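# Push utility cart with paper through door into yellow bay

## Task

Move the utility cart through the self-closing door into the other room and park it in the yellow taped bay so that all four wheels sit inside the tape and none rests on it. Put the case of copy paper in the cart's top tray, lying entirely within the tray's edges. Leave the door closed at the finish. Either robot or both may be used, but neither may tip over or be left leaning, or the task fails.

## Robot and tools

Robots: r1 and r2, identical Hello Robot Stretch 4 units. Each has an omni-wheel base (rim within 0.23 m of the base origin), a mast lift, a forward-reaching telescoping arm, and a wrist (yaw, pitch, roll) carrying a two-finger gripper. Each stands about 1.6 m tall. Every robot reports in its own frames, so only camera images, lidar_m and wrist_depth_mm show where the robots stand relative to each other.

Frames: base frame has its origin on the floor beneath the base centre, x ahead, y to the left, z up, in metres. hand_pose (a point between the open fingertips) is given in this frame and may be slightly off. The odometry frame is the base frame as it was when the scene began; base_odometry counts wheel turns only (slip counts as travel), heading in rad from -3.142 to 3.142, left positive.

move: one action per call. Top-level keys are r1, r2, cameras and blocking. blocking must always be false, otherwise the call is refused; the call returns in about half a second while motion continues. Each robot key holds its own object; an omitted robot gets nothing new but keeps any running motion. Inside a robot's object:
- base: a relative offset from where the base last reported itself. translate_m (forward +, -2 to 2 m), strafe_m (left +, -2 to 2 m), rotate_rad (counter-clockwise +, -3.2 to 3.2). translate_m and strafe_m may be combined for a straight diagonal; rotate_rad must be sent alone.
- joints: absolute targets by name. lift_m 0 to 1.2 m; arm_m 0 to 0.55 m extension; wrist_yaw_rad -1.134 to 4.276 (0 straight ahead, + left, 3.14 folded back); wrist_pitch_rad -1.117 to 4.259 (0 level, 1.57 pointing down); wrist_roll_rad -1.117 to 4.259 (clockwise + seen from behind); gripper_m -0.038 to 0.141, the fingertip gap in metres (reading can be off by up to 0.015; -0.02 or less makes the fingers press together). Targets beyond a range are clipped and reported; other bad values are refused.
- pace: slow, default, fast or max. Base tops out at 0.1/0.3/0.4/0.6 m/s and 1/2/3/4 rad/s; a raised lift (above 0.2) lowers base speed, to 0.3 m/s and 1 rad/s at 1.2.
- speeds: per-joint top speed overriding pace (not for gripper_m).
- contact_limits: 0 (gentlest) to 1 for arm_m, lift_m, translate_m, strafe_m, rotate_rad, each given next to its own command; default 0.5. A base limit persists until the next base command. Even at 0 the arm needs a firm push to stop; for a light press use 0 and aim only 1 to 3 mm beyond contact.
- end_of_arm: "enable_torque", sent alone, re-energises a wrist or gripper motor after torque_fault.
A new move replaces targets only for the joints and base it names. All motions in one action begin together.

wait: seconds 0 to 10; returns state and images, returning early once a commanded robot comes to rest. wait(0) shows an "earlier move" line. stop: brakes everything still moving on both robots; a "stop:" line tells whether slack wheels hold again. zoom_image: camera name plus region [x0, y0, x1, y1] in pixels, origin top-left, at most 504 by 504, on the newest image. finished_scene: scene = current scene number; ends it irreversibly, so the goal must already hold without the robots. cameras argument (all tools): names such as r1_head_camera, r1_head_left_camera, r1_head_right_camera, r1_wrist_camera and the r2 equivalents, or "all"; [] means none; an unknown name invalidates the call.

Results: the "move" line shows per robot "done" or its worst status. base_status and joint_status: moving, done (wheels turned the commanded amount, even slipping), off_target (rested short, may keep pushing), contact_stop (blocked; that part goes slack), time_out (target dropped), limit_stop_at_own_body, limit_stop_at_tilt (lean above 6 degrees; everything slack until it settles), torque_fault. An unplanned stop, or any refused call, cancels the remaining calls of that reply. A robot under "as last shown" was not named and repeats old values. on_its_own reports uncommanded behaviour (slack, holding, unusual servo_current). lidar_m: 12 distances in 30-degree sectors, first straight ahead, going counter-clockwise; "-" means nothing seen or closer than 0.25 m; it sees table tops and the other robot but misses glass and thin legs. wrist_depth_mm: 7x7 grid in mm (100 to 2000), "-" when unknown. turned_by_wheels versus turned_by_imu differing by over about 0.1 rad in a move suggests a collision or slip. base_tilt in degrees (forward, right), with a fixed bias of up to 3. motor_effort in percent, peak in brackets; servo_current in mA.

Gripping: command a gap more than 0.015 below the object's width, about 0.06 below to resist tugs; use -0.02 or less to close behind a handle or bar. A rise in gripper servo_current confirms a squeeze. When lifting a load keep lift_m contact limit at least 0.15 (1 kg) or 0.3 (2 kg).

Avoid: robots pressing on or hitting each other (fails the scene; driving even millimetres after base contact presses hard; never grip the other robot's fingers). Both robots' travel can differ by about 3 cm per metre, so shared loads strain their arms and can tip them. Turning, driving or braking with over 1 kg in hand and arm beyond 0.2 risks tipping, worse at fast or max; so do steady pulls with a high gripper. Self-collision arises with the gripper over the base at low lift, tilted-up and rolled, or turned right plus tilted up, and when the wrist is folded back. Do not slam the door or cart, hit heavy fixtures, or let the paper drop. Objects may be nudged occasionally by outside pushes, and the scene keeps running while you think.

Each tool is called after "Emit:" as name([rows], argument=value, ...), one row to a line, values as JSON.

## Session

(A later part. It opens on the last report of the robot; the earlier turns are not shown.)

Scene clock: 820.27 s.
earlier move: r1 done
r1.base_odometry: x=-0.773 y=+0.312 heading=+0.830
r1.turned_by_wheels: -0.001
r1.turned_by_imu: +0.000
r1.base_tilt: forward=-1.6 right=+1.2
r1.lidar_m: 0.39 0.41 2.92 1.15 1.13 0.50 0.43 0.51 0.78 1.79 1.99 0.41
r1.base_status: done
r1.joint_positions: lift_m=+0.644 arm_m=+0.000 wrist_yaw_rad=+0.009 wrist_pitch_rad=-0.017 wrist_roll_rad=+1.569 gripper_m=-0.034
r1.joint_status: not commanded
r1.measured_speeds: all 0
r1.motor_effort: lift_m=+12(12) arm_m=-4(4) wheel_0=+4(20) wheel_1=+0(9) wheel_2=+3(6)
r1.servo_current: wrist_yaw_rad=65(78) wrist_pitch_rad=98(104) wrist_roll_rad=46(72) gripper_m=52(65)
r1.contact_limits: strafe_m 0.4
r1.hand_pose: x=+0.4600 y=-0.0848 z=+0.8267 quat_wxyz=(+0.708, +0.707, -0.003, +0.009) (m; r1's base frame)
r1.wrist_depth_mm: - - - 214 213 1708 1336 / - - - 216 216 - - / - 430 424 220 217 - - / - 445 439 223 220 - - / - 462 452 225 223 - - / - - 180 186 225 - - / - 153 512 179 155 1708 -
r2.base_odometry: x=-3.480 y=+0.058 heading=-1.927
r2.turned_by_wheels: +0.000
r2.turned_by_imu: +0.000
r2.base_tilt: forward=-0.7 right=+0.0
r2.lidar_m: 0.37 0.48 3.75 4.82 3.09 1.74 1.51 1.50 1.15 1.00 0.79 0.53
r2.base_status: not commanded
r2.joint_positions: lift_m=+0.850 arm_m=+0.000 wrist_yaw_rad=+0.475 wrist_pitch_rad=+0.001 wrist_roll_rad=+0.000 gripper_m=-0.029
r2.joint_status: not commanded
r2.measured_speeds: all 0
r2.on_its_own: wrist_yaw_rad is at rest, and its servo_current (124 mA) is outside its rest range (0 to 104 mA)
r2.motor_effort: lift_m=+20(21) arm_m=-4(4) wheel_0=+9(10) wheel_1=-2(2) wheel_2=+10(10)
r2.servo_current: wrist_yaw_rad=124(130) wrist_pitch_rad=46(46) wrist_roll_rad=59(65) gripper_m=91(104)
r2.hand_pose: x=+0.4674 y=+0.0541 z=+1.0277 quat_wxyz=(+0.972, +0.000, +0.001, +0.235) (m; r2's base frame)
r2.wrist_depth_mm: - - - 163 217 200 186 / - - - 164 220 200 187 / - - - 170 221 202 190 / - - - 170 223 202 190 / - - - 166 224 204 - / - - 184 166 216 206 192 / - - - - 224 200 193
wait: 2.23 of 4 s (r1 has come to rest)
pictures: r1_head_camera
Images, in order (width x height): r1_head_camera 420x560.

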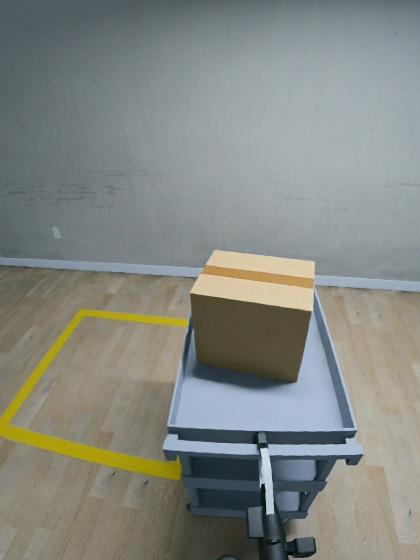

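Emit:
move(r1={"base":{"translate_m":0.06,"strafe_m":-0.35},"contact_limits":{"strafe_m":0.4}}, cameras=[], blocking=false)

Emit:
wait(seconds=4, cameras=[])

Emit:
move(r1={"base":{"rotate_rad":0.3}}, cameras=[], blocking=false)

Emit:
wait(seconds=4, cameras=["r1_head_camera"])

Scene clock: 835.30 s.
move: r1 moving
r1.base_odometry: x=-0.745 y=+0.294 heading=+0.830
r1.turned_by_wheels: +0.001
r1.turned_by_imu: +0.000
r1.base_tilt: forward=-1.6 right=+1.2
r1.lidar_m: 0.39 0.38 2.96 1.20 1.18 0.43 0.43 0.49 0.81 1.76 1.94 0.43
r1.base_status: translate_m moving; strafe_m moving
r1.joint_positions: lift_m=+0.644 arm_m=+0.000 wrist_yaw_rad=+0.009 wrist_pitch_rad=-0.017 wrist_roll_rad=+1.569 gripper_m=-0.034
r1.joint_status: not commanded
r1.measured_speeds: translate_m=+0.023 strafe_m=-0.127 rotate_rad=-0.002 lift_m=+0.000 arm_m=+0.000 wrist_yaw_rad=+0.000 wrist_pitch_rad=+0.000 wrist_roll_rad=+0.000
r1.motor_effort: lift_m=+12(12) arm_m=-3(4) wheel_0=+12(16) wheel_1=-7(9) wheel_2=+0(3)
r1.servo_current: wrist_yaw_rad=59(78) wrist_pitch_rad=85(104) wrist_roll_rad=33(59) gripper_m=59(65)
r1.contact_limits: strafe_m 0.4
r1.hand_pose: x=+0.4600 y=-0.0848 z=+0.8267 quat_wxyz=(+0.708, +0.707, -0.003, +0.009) (m; r1's base frame)
r1.wrist_depth_mm: - - - 220 218 1661 1308 / - - - 220 220 1661 - / - 433 430 223 221 - - / - 445 436 224 222 - - / - 466 455 225 224 - - / - 488 181 186 225 - - / - 160 496 178 155 - -
r2.base_odometry: x=-3.480 y=+0.058 heading=-1.927
r2.turned_by_wheels: +0.000
r2.turned_by_imu: +0.001
r2.base_tilt: forward=-0.6 right=+0.0
r2.lidar_m: 0.41 0.52 3.73 4.83 3.05 1.76 1.51 1.50 1.16 1.00 0.79 0.52
r2.base_status: not commanded
r2.joint_positions: lift_m=+0.850 arm_m=+0.000 wrist_yaw_rad=+0.475 wrist_pitch_rad=+0.001 wrist_roll_rad=+0.000 gripper_m=-0.029
r2.joint_status: not commanded
r2.measured_speeds: all 0
r2.motor_effort: lift_m=+20(20) arm_m=-4(4) wheel_0=+9(10) wheel_1=-2(2) wheel_2=+10(10)
r2.servo_current: wrist_yaw_rad=117(124) wrist_pitch_rad=46(46) wrist_roll_rad=46(59) gripper_m=98(104)
r2.hand_pose: x=+0.4674 y=+0.0541 z=+1.0277 quat_wxyz=(+0.972, +0.000, +0.001, +0.235) (m; r2's base frame)
r2.wrist_depth_mm: - - - 164 217 199 187 / - - - 164 220 200 188 / - - - 170 220 202 189 / - - - 170 222 202 191 / - - - 166 224 204 - / - - 184 166 216 206 193 / - - - - 223 200 193
pictures: none
No camera images: "cameras" was empty.

Scene clock: 837.40 s.
earlier move: r1 done
r1.base_odometry: x=-0.474 y=+0.120 heading=+0.830
r1.turned_by_wheels: +0.000
r1.turned_by_imu: +0.001
r1.base_tilt: forward=-1.6 right=+1.3
r1.lidar_m: 0.32 0.32 3.26 1.51 1.49 0.56 0.54 0.61 0.99 1.47 1.63 0.47
r1.base_status: done
r1.joint_positions: lift_m=+0.644 arm_m=+0.000 wrist_yaw_rad=+0.009 wrist_pitch_rad=-0.017 wrist_roll_rad=+1.569 gripper_m=-0.034
r1.joint_status: not commanded
r1.measured_speeds: all 0
r1.motor_effort: lift_m=+12(12) arm_m=-4(4) wheel_0=+3(18) wheel_1=-1(9) wheel_2=+6(6)
r1.servo_current: wrist_yaw_rad=59(85) wrist_pitch_rad=91(104) wrist_roll_rad=46(65) gripper_m=59(65)
r1.contact_limits: strafe_m 0.4
r1.hand_pose: x=+0.4600 y=-0.0848 z=+0.8267 quat_wxyz=(+0.708, +0.707, -0.003, +0.009) (m; r1's base frame)
r1.wrist_depth_mm: - - - - 307 309 1138 / - - - - 298 312 1229 / - - - - 267 1661 1366 / - - - 255 257 1808 - / - - 449 241 241 - - / - 449 181 191 226 - - / - 159 424 214 147 - -
r2.base_odometry: x=-3.480 y=+0.058 heading=-1.927
r2.turned_by_wheels: +0.000
r2.turned_by_imu: +0.000
r2.base_tilt: forward=-0.7 right=+0.0
r2.lidar_m: 0.41 0.48 3.76 4.80 3.10 1.78 1.50 1.48 1.17 0.99 0.81 0.53
r2.base_status: not commanded
r2.joint_positions: lift_m=+0.850 arm_m=+0.000 wrist_yaw_rad=+0.475 wrist_pitch_rad=+0.001 wrist_roll_rad=+0.000 gripper_m=-0.029
r2.joint_status: not commanded
r2.measured_speeds: all 0
r2.on_its_own: wrist_yaw_rad is at rest, and its servo_current (117 mA) is outside its rest range (0 to 104 mA)
r2.motor_effort: lift_m=+20(21) arm_m=-4(4) wheel_0=+9(10) wheel_1=-2(2) wheel_2=+10(10)
r2.servo_current: wrist_yaw_rad=117(130) wrist_pitch_rad=39(46) wrist_roll_rad=39(59) gripper_m=98(104)
r2.hand_pose: x=+0.4674 y=+0.0541 z=+1.0277 quat_wxyz=(+0.972, +0.000, +0.001, +0.235) (m; r2's base frame)
r2.wrist_depth_mm: - - - 164 217 200 186 / - - - 164 220 200 188 / - - - 170 220 202 190 / - - - 170 221 203 191 / - - - 166 223 205 - / - - 184 167 216 205 192 / - - - - 223 200 193
wait: 2.10 of 4 s (r1 has come to rest)
pictures: none
No camera images: "cameras" was empty.

Scene clock: 837.90 s.
move: r1 moving
r1.base_odometry: x=-0.474 y=+0.120 heading=+1.054
r1.turned_by_wheels: +0.224
r1.turned_by_imu: +0.209
r1.base_tilt: forward=-1.8 right=+1.3
r1.lidar_m: 0.35 0.36 3.25 1.49 0.62 0.55 0.55 0.73 1.42 1.47 1.80 0.43
r1.base_status: rotate_rad moving
r1.joint_positions: lift_m=+0.644 arm_m=+0.000 wrist_yaw_rad=-0.018 wrist_pitch_rad=-0.017 wrist_roll_rad=+1.570 gripper_m=-0.034
r1.joint_status: not commanded
r1.measured_speeds: translate_m=-0.001 strafe_m=+0.000 rotate_rad=+0.577 lift_m=+0.000 arm_m=+0.000 wrist_yaw_rad=+0.000 wrist_pitch_rad=+0.000 wrist_roll_rad=+0.000
r1.motor_effort: lift_m=+12(12) arm_m=+5(5) wheel_0=-6(13) wheel_1=-4(9) wheel_2=-19(19)
r1.servo_current: wrist_yaw_rad=111(117) wrist_pitch_rad=91(98) wrist_roll_rad=39(65) gripper_m=46(59)
r1.hand_pose: x=+0.4576 y=-0.0925 z=+0.8267 quat_wxyz=(+0.707, +0.707, -0.012, +0.000) (m; r1's base frame)
r1.wrist_depth_mm: - - - 263 274 286 1205 / - - - 257 256 1661 1281 / - - - 247 246 1618 - / - - 445 236 236 - - / - 442 442 229 229 - - / - 445 178 182 173 - - / - 150 436 213 158 - -
r2.base_odometry: x=-3.480 y=+0.058 heading=-1.927
r2.turned_by_wheels: +0.000
r2.turned_by_imu: +0.000
r2.base_tilt: forward=-0.6 right=+0.1
r2.lidar_m: 0.41 0.49 3.75 4.83 3.07 1.77 1.50 1.51 1.15 0.99 0.81 0.53
r2.base_status: not commanded
r2.joint_positions: lift_m=+0.850 arm_m=+0.000 wrist_yaw_rad=+0.475 wrist_pitch_rad=+0.001 wrist_roll_rad=+0.000 gripper_m=-0.029
r2.joint_status: not commanded
r2.measured_speeds: all 0
r2.motor_effort: lift_m=+20(20) arm_m=-4(4) wheel_0=+9(9) wheel_1=-2(2) wheel_2=+10(10)
r2.servo_current: wrist_yaw_rad=117(124) wrist_pitch_rad=33(46) wrist_roll_rad=39(52) gripper_m=104(104)
r2.hand_pose: x=+0.4674 y=+0.0541 z=+1.0277 quat_wxyz=(+0.972, +0.000, +0.001, +0.235) (m; r2's base frame)
r2.wrist_depth_mm: - - - 163 217 199 187 / - - - 163 219 200 187 / - - - 170 220 202 190 / - - - 170 222 203 190 / - - - 166 224 205 - / - - 184 166 216 206 191 / - - - - 223 201 193
pictures: none
No camera images: "cameras" was empty.

Scene clock: 838.47 s.
earlier move: r1 done
r1.base_odometry: x=-0.474 y=+0.120 heading=+1.130
r1.turned_by_wheels: +0.076
r1.turned_by_imu: +0.069
r1.base_tilt: forward=-1.6 right=+1.3
r1.lidar_m: 0.38 0.39 3.25 1.50 0.60 0.54 0.57 0.72 1.45 1.47 1.90 0.45
r1.base_status: done
r1.joint_positions: lift_m=+0.644 arm_m=+0.000 wrist_yaw_rad=-0.003 wrist_pitch_rad=-0.017 wrist_roll_rad=+1.570 gripper_m=-0.034
r1.joint_status: not commanded
r1.measured_speeds: all 0
r1.motor_effort: lift_m=+12(12) arm_m=-4(5) wheel_0=-4(13) wheel_1=-1(9) wheel_2=+3(19)
r1.servo_current: wrist_yaw_rad=46(117) wrist_pitch_rad=91(98) wrist_roll_rad=39(65) gripper_m=52(59)
r1.hand_pose: x=+0.4591 y=-0.0882 z=+0.8267 quat_wxyz=(+0.707, +0.707, -0.007, +0.005) (m; r1's base frame)
r1.wrist_depth_mm: - - - 238 236 1661 1281 / - - - 236 235 1756 - / - - - 232 232 - - / - 442 439 230 230 - - / - 452 452 229 226 - - / - 462 181 186 224 - - / - 159 469 179 154 - -
r2.base_odometry: x=-3.480 y=+0.058 heading=-1.927
r2.turned_by_wheels: +0.000
r2.turned_by_imu: +0.000
r2.base_tilt: forward=-0.7 right=+0.0
r2.lidar_m: 0.41 0.47 3.76 4.82 3.07 1.74 1.51 1.50 1.16 1.00 0.81 0.49
r2.base_status: not commanded
r2.joint_positions: lift_m=+0.850 arm_m=+0.000 wrist_yaw_rad=+0.475 wrist_pitch_rad=+0.001 wrist_roll_rad=+0.000 gripper_m=-0.029
r2.joint_status: not commanded
r2.measured_speeds: all 0
r2.on_its_own: wrist_yaw_rad is at rest, and its servo_current (124 mA) is outside its rest range (0 to 104 mA)
r2.motor_effort: lift_m=+20(20) arm_m=-3(4) wheel_0=+9(9) wheel_1=-2(2) wheel_2=+10(10)
r2.servo_current: wrist_yaw_rad=124(130) wrist_pitch_rad=39(46) wrist_roll_rad=39(59) gripper_m=104(104)
r2.hand_pose: x=+0.4674 y=+0.0541 z=+1.0277 quat_wxyz=(+0.972, +0.000, +0.001, +0.235) (m; r2's base frame)
r2.wrist_depth_mm: - - - 163 217 199 186 / - - - 164 218 200 189 / - - - 169 220 202 189 / - - - 169 221 203 191 / - - - 166 224 205 - / - - 184 167 216 206 192 / - - - - 223 200 193
wait: 0.57 of 4 s (r1 has come to rest)
pictures: r1_head_camera
Images, in order (width x height): r1_head_camera 420x560.

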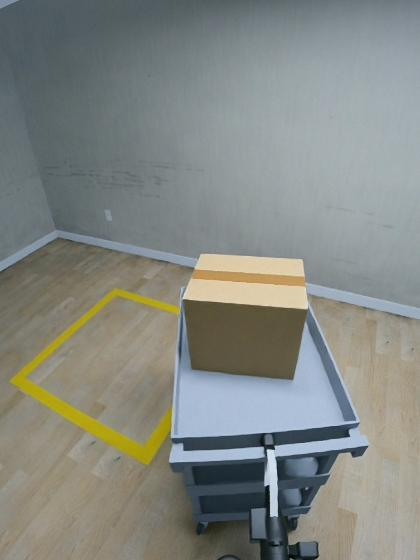

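Emit:
move(r1={"base":{"translate_m":0.08,"strafe_m":-0.4},"contact_limits":{"strafe_m":0.4}}, cameras=[], blocking=false)

Emit:
wait(seconds=4, cameras=[])

Emit:
move(r1={"base":{"rotate_rad":0.38}}, cameras=[], blocking=false)

Emit:
wait(seconds=4, cameras=["r1_head_camera"])

Scene clock: 855.47 s.
move: r1 moving
r1.base_odometry: x=-0.442 y=+0.112 heading=+1.131
r1.turned_by_wheels: +0.001
r1.turned_by_imu: +0.000
r1.base_tilt: forward=-1.6 right=+1.2
r1.lidar_m: 0.38 0.39 3.27 1.55 0.63 0.57 0.59 0.77 1.42 1.44 1.88 0.44
r1.base_status: translate_m moving; strafe_m moving
r1.joint_positions: lift_m=+0.644 arm_m=+0.000 wrist_yaw_rad=+0.005 wrist_pitch_rad=-0.017 wrist_roll_rad=+1.570 gripper_m=-0.034
r1.joint_status: not commanded
r1.measured_speeds: translate_m=+0.025 strafe_m=-0.127 rotate_rad=+0.003 lift_m=+0.000 arm_m=+0.000 wrist_yaw_rad=+0.039 wrist_pitch_rad=+0.000 wrist_roll_rad=+0.000
r1.motor_effort: lift_m=+12(12) arm_m=+4(4) wheel_0=+16(16) wheel_1=-4(9) wheel_2=-1(6)
r1.servo_current: wrist_yaw_rad=46(59) wrist_pitch_rad=98(98) wrist_roll_rad=46(59) gripper_m=52(59)
r1.contact_limits: strafe_m 0.4
r1.hand_pose: x=+0.4597 y=-0.0859 z=+0.8267 quat_wxyz=(+0.707, +0.707, -0.004, +0.008) (m; r1's base frame)
r1.wrist_depth_mm: - - - 231 230 1661 1308 / - - - 230 230 1661 - / - - 492 230 228 809 - / - 442 439 228 226 - - / - 459 452 226 224 - - / - 466 181 185 224 820 - / - 160 473 178 155 - -
r2.base_odometry: x=-3.480 y=+0.058 heading=-1.927
r2.turned_by_wheels: +0.000
r2.turned_by_imu: +0.002
r2.base_tilt: forward=-0.7 right=+0.0
r2.lidar_m: 0.40 0.49 3.74 4.81 3.06 1.76 1.51 1.51 1.16 0.98 0.83 0.52
r2.base_status: not commanded
r2.joint_positions: lift_m=+0.850 arm_m=+0.000 wrist_yaw_rad=+0.475 wrist_pitch_rad=+0.001 wrist_roll_rad=+0.000 gripper_m=-0.029
r2.joint_status: not commanded
r2.measured_speeds: all 0
r2.motor_effort: lift_m=+20(20) arm_m=-4(4) wheel_0=+9(9) wheel_1=-2(2) wheel_2=+10(10)
r2.servo_current: wrist_yaw_rad=111(130) wrist_pitch_rad=39(46) wrist_roll_rad=46(59) gripper_m=98(104)
r2.hand_pose: x=+0.4674 y=+0.0541 z=+1.0277 quat_wxyz=(+0.972, +0.000, +0.001, +0.235) (m; r2's base frame)
r2.wrist_depth_mm: - - - 163 217 199 187 / - - - 164 220 200 188 / - - - 170 220 202 190 / - - - 169 221 203 190 / - - - 166 223 204 - / - - 184 166 216 205 192 / - - - - 223 201 194
pictures: none
No camera images: "cameras" was empty.

Scene clock: 857.77 s.
earlier move: r1 done
r1.base_odometry: x=-0.078 y=+0.022 heading=+1.131
r1.turned_by_wheels: +0.000
r1.turned_by_imu: +0.001
r1.base_tilt: forward=-1.5 right=+1.3
r1.lidar_m: 0.29 0.28 3.57 1.90 0.84 0.79 0.82 1.05 1.12 1.14 1.49 0.48
r1.base_status: done
r1.joint_positions: lift_m=+0.644 arm_m=+0.000 wrist_yaw_rad=+0.008 wrist_pitch_rad=-0.017 wrist_roll_rad=+1.570 gripper_m=-0.034
r1.joint_status: not commanded
r1.measured_speeds: all 0
r1.motor_effort: lift_m=+12(12) arm_m=-4(4) wheel_0=+6(20) wheel_1=+0(9) wheel_2=+6(7)
r1.servo_current: wrist_yaw_rad=72(78) wrist_pitch_rad=98(104) wrist_roll_rad=46(65) gripper_m=52(59)
r1.contact_limits: strafe_m 0.4
r1.hand_pose: x=+0.4600 y=-0.0850 z=+0.8267 quat_wxyz=(+0.707, +0.707, -0.003, +0.009) (m; r1's base frame)
r1.wrist_depth_mm: - - - 290 - - 1255 / - - - - 334 336 340 / - - - - 310 1576 1308 / - - - - 272 1708 - / - - - 249 251 - - / - 449 181 190 229 - - / - 159 176 210 156 - -
r2.base_odometry: x=-3.480 y=+0.058 heading=-1.927
r2.turned_by_wheels: +0.000
r2.turned_by_imu: +0.000
r2.base_tilt: forward=-0.6 right=+0.1
r2.lidar_m: 0.40 0.51 3.73 4.82 3.06 1.76 1.48 1.50 1.12 0.99 0.82 0.51
r2.base_status: not commanded
r2.joint_positions: lift_m=+0.850 arm_m=+0.000 wrist_yaw_rad=+0.475 wrist_pitch_rad=+0.001 wrist_roll_rad=+0.000 gripper_m=-0.029
r2.joint_status: not commanded
r2.measured_speeds: all 0
r2.on_its_own: wrist_yaw_rad is at rest, and its servo_current (117 mA) is outside its rest range (0 to 104 mA)
r2.motor_effort: lift_m=+20(20) arm_m=-4(4) wheel_0=+9(10) wheel_1=-1(2) wheel_2=+10(10)
r2.servo_current: wrist_yaw_rad=117(130) wrist_pitch_rad=39(46) wrist_roll_rad=46(59) gripper_m=98(104)
r2.hand_pose: x=+0.4674 y=+0.0541 z=+1.0277 quat_wxyz=(+0.972, +0.000, +0.001, +0.235) (m; r2's base frame)
r2.wrist_depth_mm: - - - 163 216 200 187 / - - - 164 219 200 188 / - - - 169 220 202 189 / - - - 170 222 203 190 / - - - 166 224 204 - / - - 184 166 216 206 193 / - - - - 224 201 193
wait: 2.30 of 4 s (r1 has come to rest)
pictures: none
No camera images: "cameras" was empty.

Scene clock: 858.27 s.
move: r1 moving
r1.base_odometry: x=-0.078 y=+0.022 heading=+1.372
r1.turned_by_wheels: +0.242
r1.turned_by_imu: +0.221
r1.base_tilt: forward=-1.8 right=+1.3
r1.lidar_m: 0.28 0.30 2.19 1.04 0.81 0.78 0.88 1.14 1.11 1.23 1.87 0.45
r1.base_status: rotate_rad moving
r1.joint_positions: lift_m=+0.644 arm_m=+0.000 wrist_yaw_rad=-0.022 wrist_pitch_rad=-0.017 wrist_roll_rad=+1.570 gripper_m=-0.034
r1.joint_status: not commanded
r1.measured_speeds: translate_m=+0.002 strafe_m=-0.003 rotate_rad=+0.792 lift_m=+0.000 arm_m=+0.000 wrist_yaw_rad=-0.008 wrist_pitch_rad=+0.000 wrist_roll_rad=+0.000
r1.motor_effort: lift_m=+12(12) arm_m=+5(5) wheel_0=-8(15) wheel_1=-8(12) wheel_2=-24(24)
r1.servo_current: wrist_yaw_rad=143(143) wrist_pitch_rad=98(98) wrist_roll_rad=65(65) gripper_m=52(52)
r1.hand_pose: x=+0.4571 y=-0.0938 z=+0.8267 quat_wxyz=(+0.707, +0.707, -0.014, -0.002) (m; r1's base frame)
r1.wrist_depth_mm: - - - - - 315 1255 / - - - - 310 319 1205 / - - - 225 268 1618 1366 / - - - 251 254 1921 - / - - 449 232 236 - - / - 433 177 180 172 - - / - 156 410 205 158 - -
r2.base_odometry: x=-3.480 y=+0.058 heading=-1.927
r2.turned_by_wheels: +0.000
r2.turned_by_imu: +0.000
r2.base_tilt: forward=-0.7 right=+0.1
r2.lidar_m: 0.41 0.49 3.76 4.82 3.10 1.73 1.49 1.51 1.17 0.99 0.82 0.51
r2.base_status: not commanded
r2.joint_positions: lift_m=+0.850 arm_m=+0.000 wrist_yaw_rad=+0.475 wrist_pitch_rad=+0.001 wrist_roll_rad=+0.000 gripper_m=-0.029
r2.joint_status: not commanded
r2.measured_speeds: all 0
r2.motor_effort: lift_m=+20(20) arm_m=-3(4) wheel_0=+9(9) wheel_1=-2(2) wheel_2=+10(10)
r2.servo_current: wrist_yaw_rad=124(130) wrist_pitch_rad=39(46) wrist_roll_rad=52(65) gripper_m=98(104)
r2.hand_pose: x=+0.4674 y=+0.0541 z=+1.0277 quat_wxyz=(+0.972, +0.000, +0.001, +0.235) (m; r2's base frame)
r2.wrist_depth_mm: - - - 164 218 200 186 / - - - 164 219 200 188 / - - - 170 221 201 189 / - - - 170 221 203 191 / - - - 166 224 204 - / - - 185 166 216 205 192 / - - - - 224 202 193
pictures: none
No camera images: "cameras" was empty.

Scene clock: 859.00 s.
earlier move: r1 done
r1.base_odometry: x=-0.078 y=+0.022 heading=+1.511
r1.turned_by_wheels: +0.139
r1.turned_by_imu: +0.103
r1.base_tilt: forward=-1.6 right=+1.2
r1.lidar_m: 0.36 0.34 1.92 0.99 0.81 0.81 0.95 1.13 1.12 1.29 1.95 0.46
r1.base_status: done
r1.joint_positions: lift_m=+0.644 arm_m=+0.000 wrist_yaw_rad=-0.001 wrist_pitch_rad=-0.017 wrist_roll_rad=+1.570 gripper_m=-0.034
r1.joint_status: not commanded
r1.measured_speeds: all 0
r1.motor_effort: lift_m=+12(12) arm_m=-4(5) wheel_0=-2(15) wheel_1=+0(12) wheel_2=+2(24)
r1.servo_current: wrist_yaw_rad=46(143) wrist_pitch_rad=98(104) wrist_roll_rad=59(65) gripper_m=52(52)
r1.hand_pose: x=+0.4592 y=-0.0878 z=+0.8267 quat_wxyz=(+0.707, +0.707, -0.007, +0.006) (m; r1's base frame)
r1.wrist_depth_mm: - - - 259 260 1537 1255 / - - - 253 253 1661 1281 / - - - 244 246 1983 - / - - 445 238 237 842 - / - 452 445 232 231 - - / - 455 180 186 225 - - / - 160 452 181 145 - -
r2.base_odometry: x=-3.480 y=+0.058 heading=-1.927
r2.turned_by_wheels: +0.000
r2.turned_by_imu: +0.000
r2.base_tilt: forward=-0.6 right=+0.0
r2.lidar_m: 0.41 0.47 3.74 4.81 3.05 1.75 1.50 1.52 1.17 0.99 0.82 0.51
r2.base_status: not commanded
r2.joint_positions: lift_m=+0.850 arm_m=+0.000 wrist_yaw_rad=+0.475 wrist_pitch_rad=+0.001 wrist_roll_rad=+0.000 gripper_m=-0.029
r2.joint_status: not commanded
r2.measured_speeds: all 0
r2.on_its_own: wrist_yaw_rad is at rest, and its servo_current (124 mA) is outside its rest range (0 to 104 mA)
r2.motor_effort: lift_m=+20(20) arm_m=-4(4) wheel_0=+9(9) wheel_1=-2(2) wheel_2=+10(10)
r2.servo_current: wrist_yaw_rad=124(130) wrist_pitch_rad=33(46) wrist_roll_rad=52(65) gripper_m=98(104)
r2.hand_pose: x=+0.4674 y=+0.0541 z=+1.0277 quat_wxyz=(+0.972, +0.000, +0.001, +0.235) (m; r2's base frame)
r2.wrist_depth_mm: - - - 163 218 199 186 / - - - 164 219 200 188 / - - - 170 220 202 189 / - - - 170 223 203 190 / - - - 166 223 204 - / - - 184 167 216 206 191 / - - - - 224 200 193
wait: 0.73 of 4 s (r1 has come to rest)
pictures: r1_head_camera
Images, in order (width x height): r1_head_camera 420x560.

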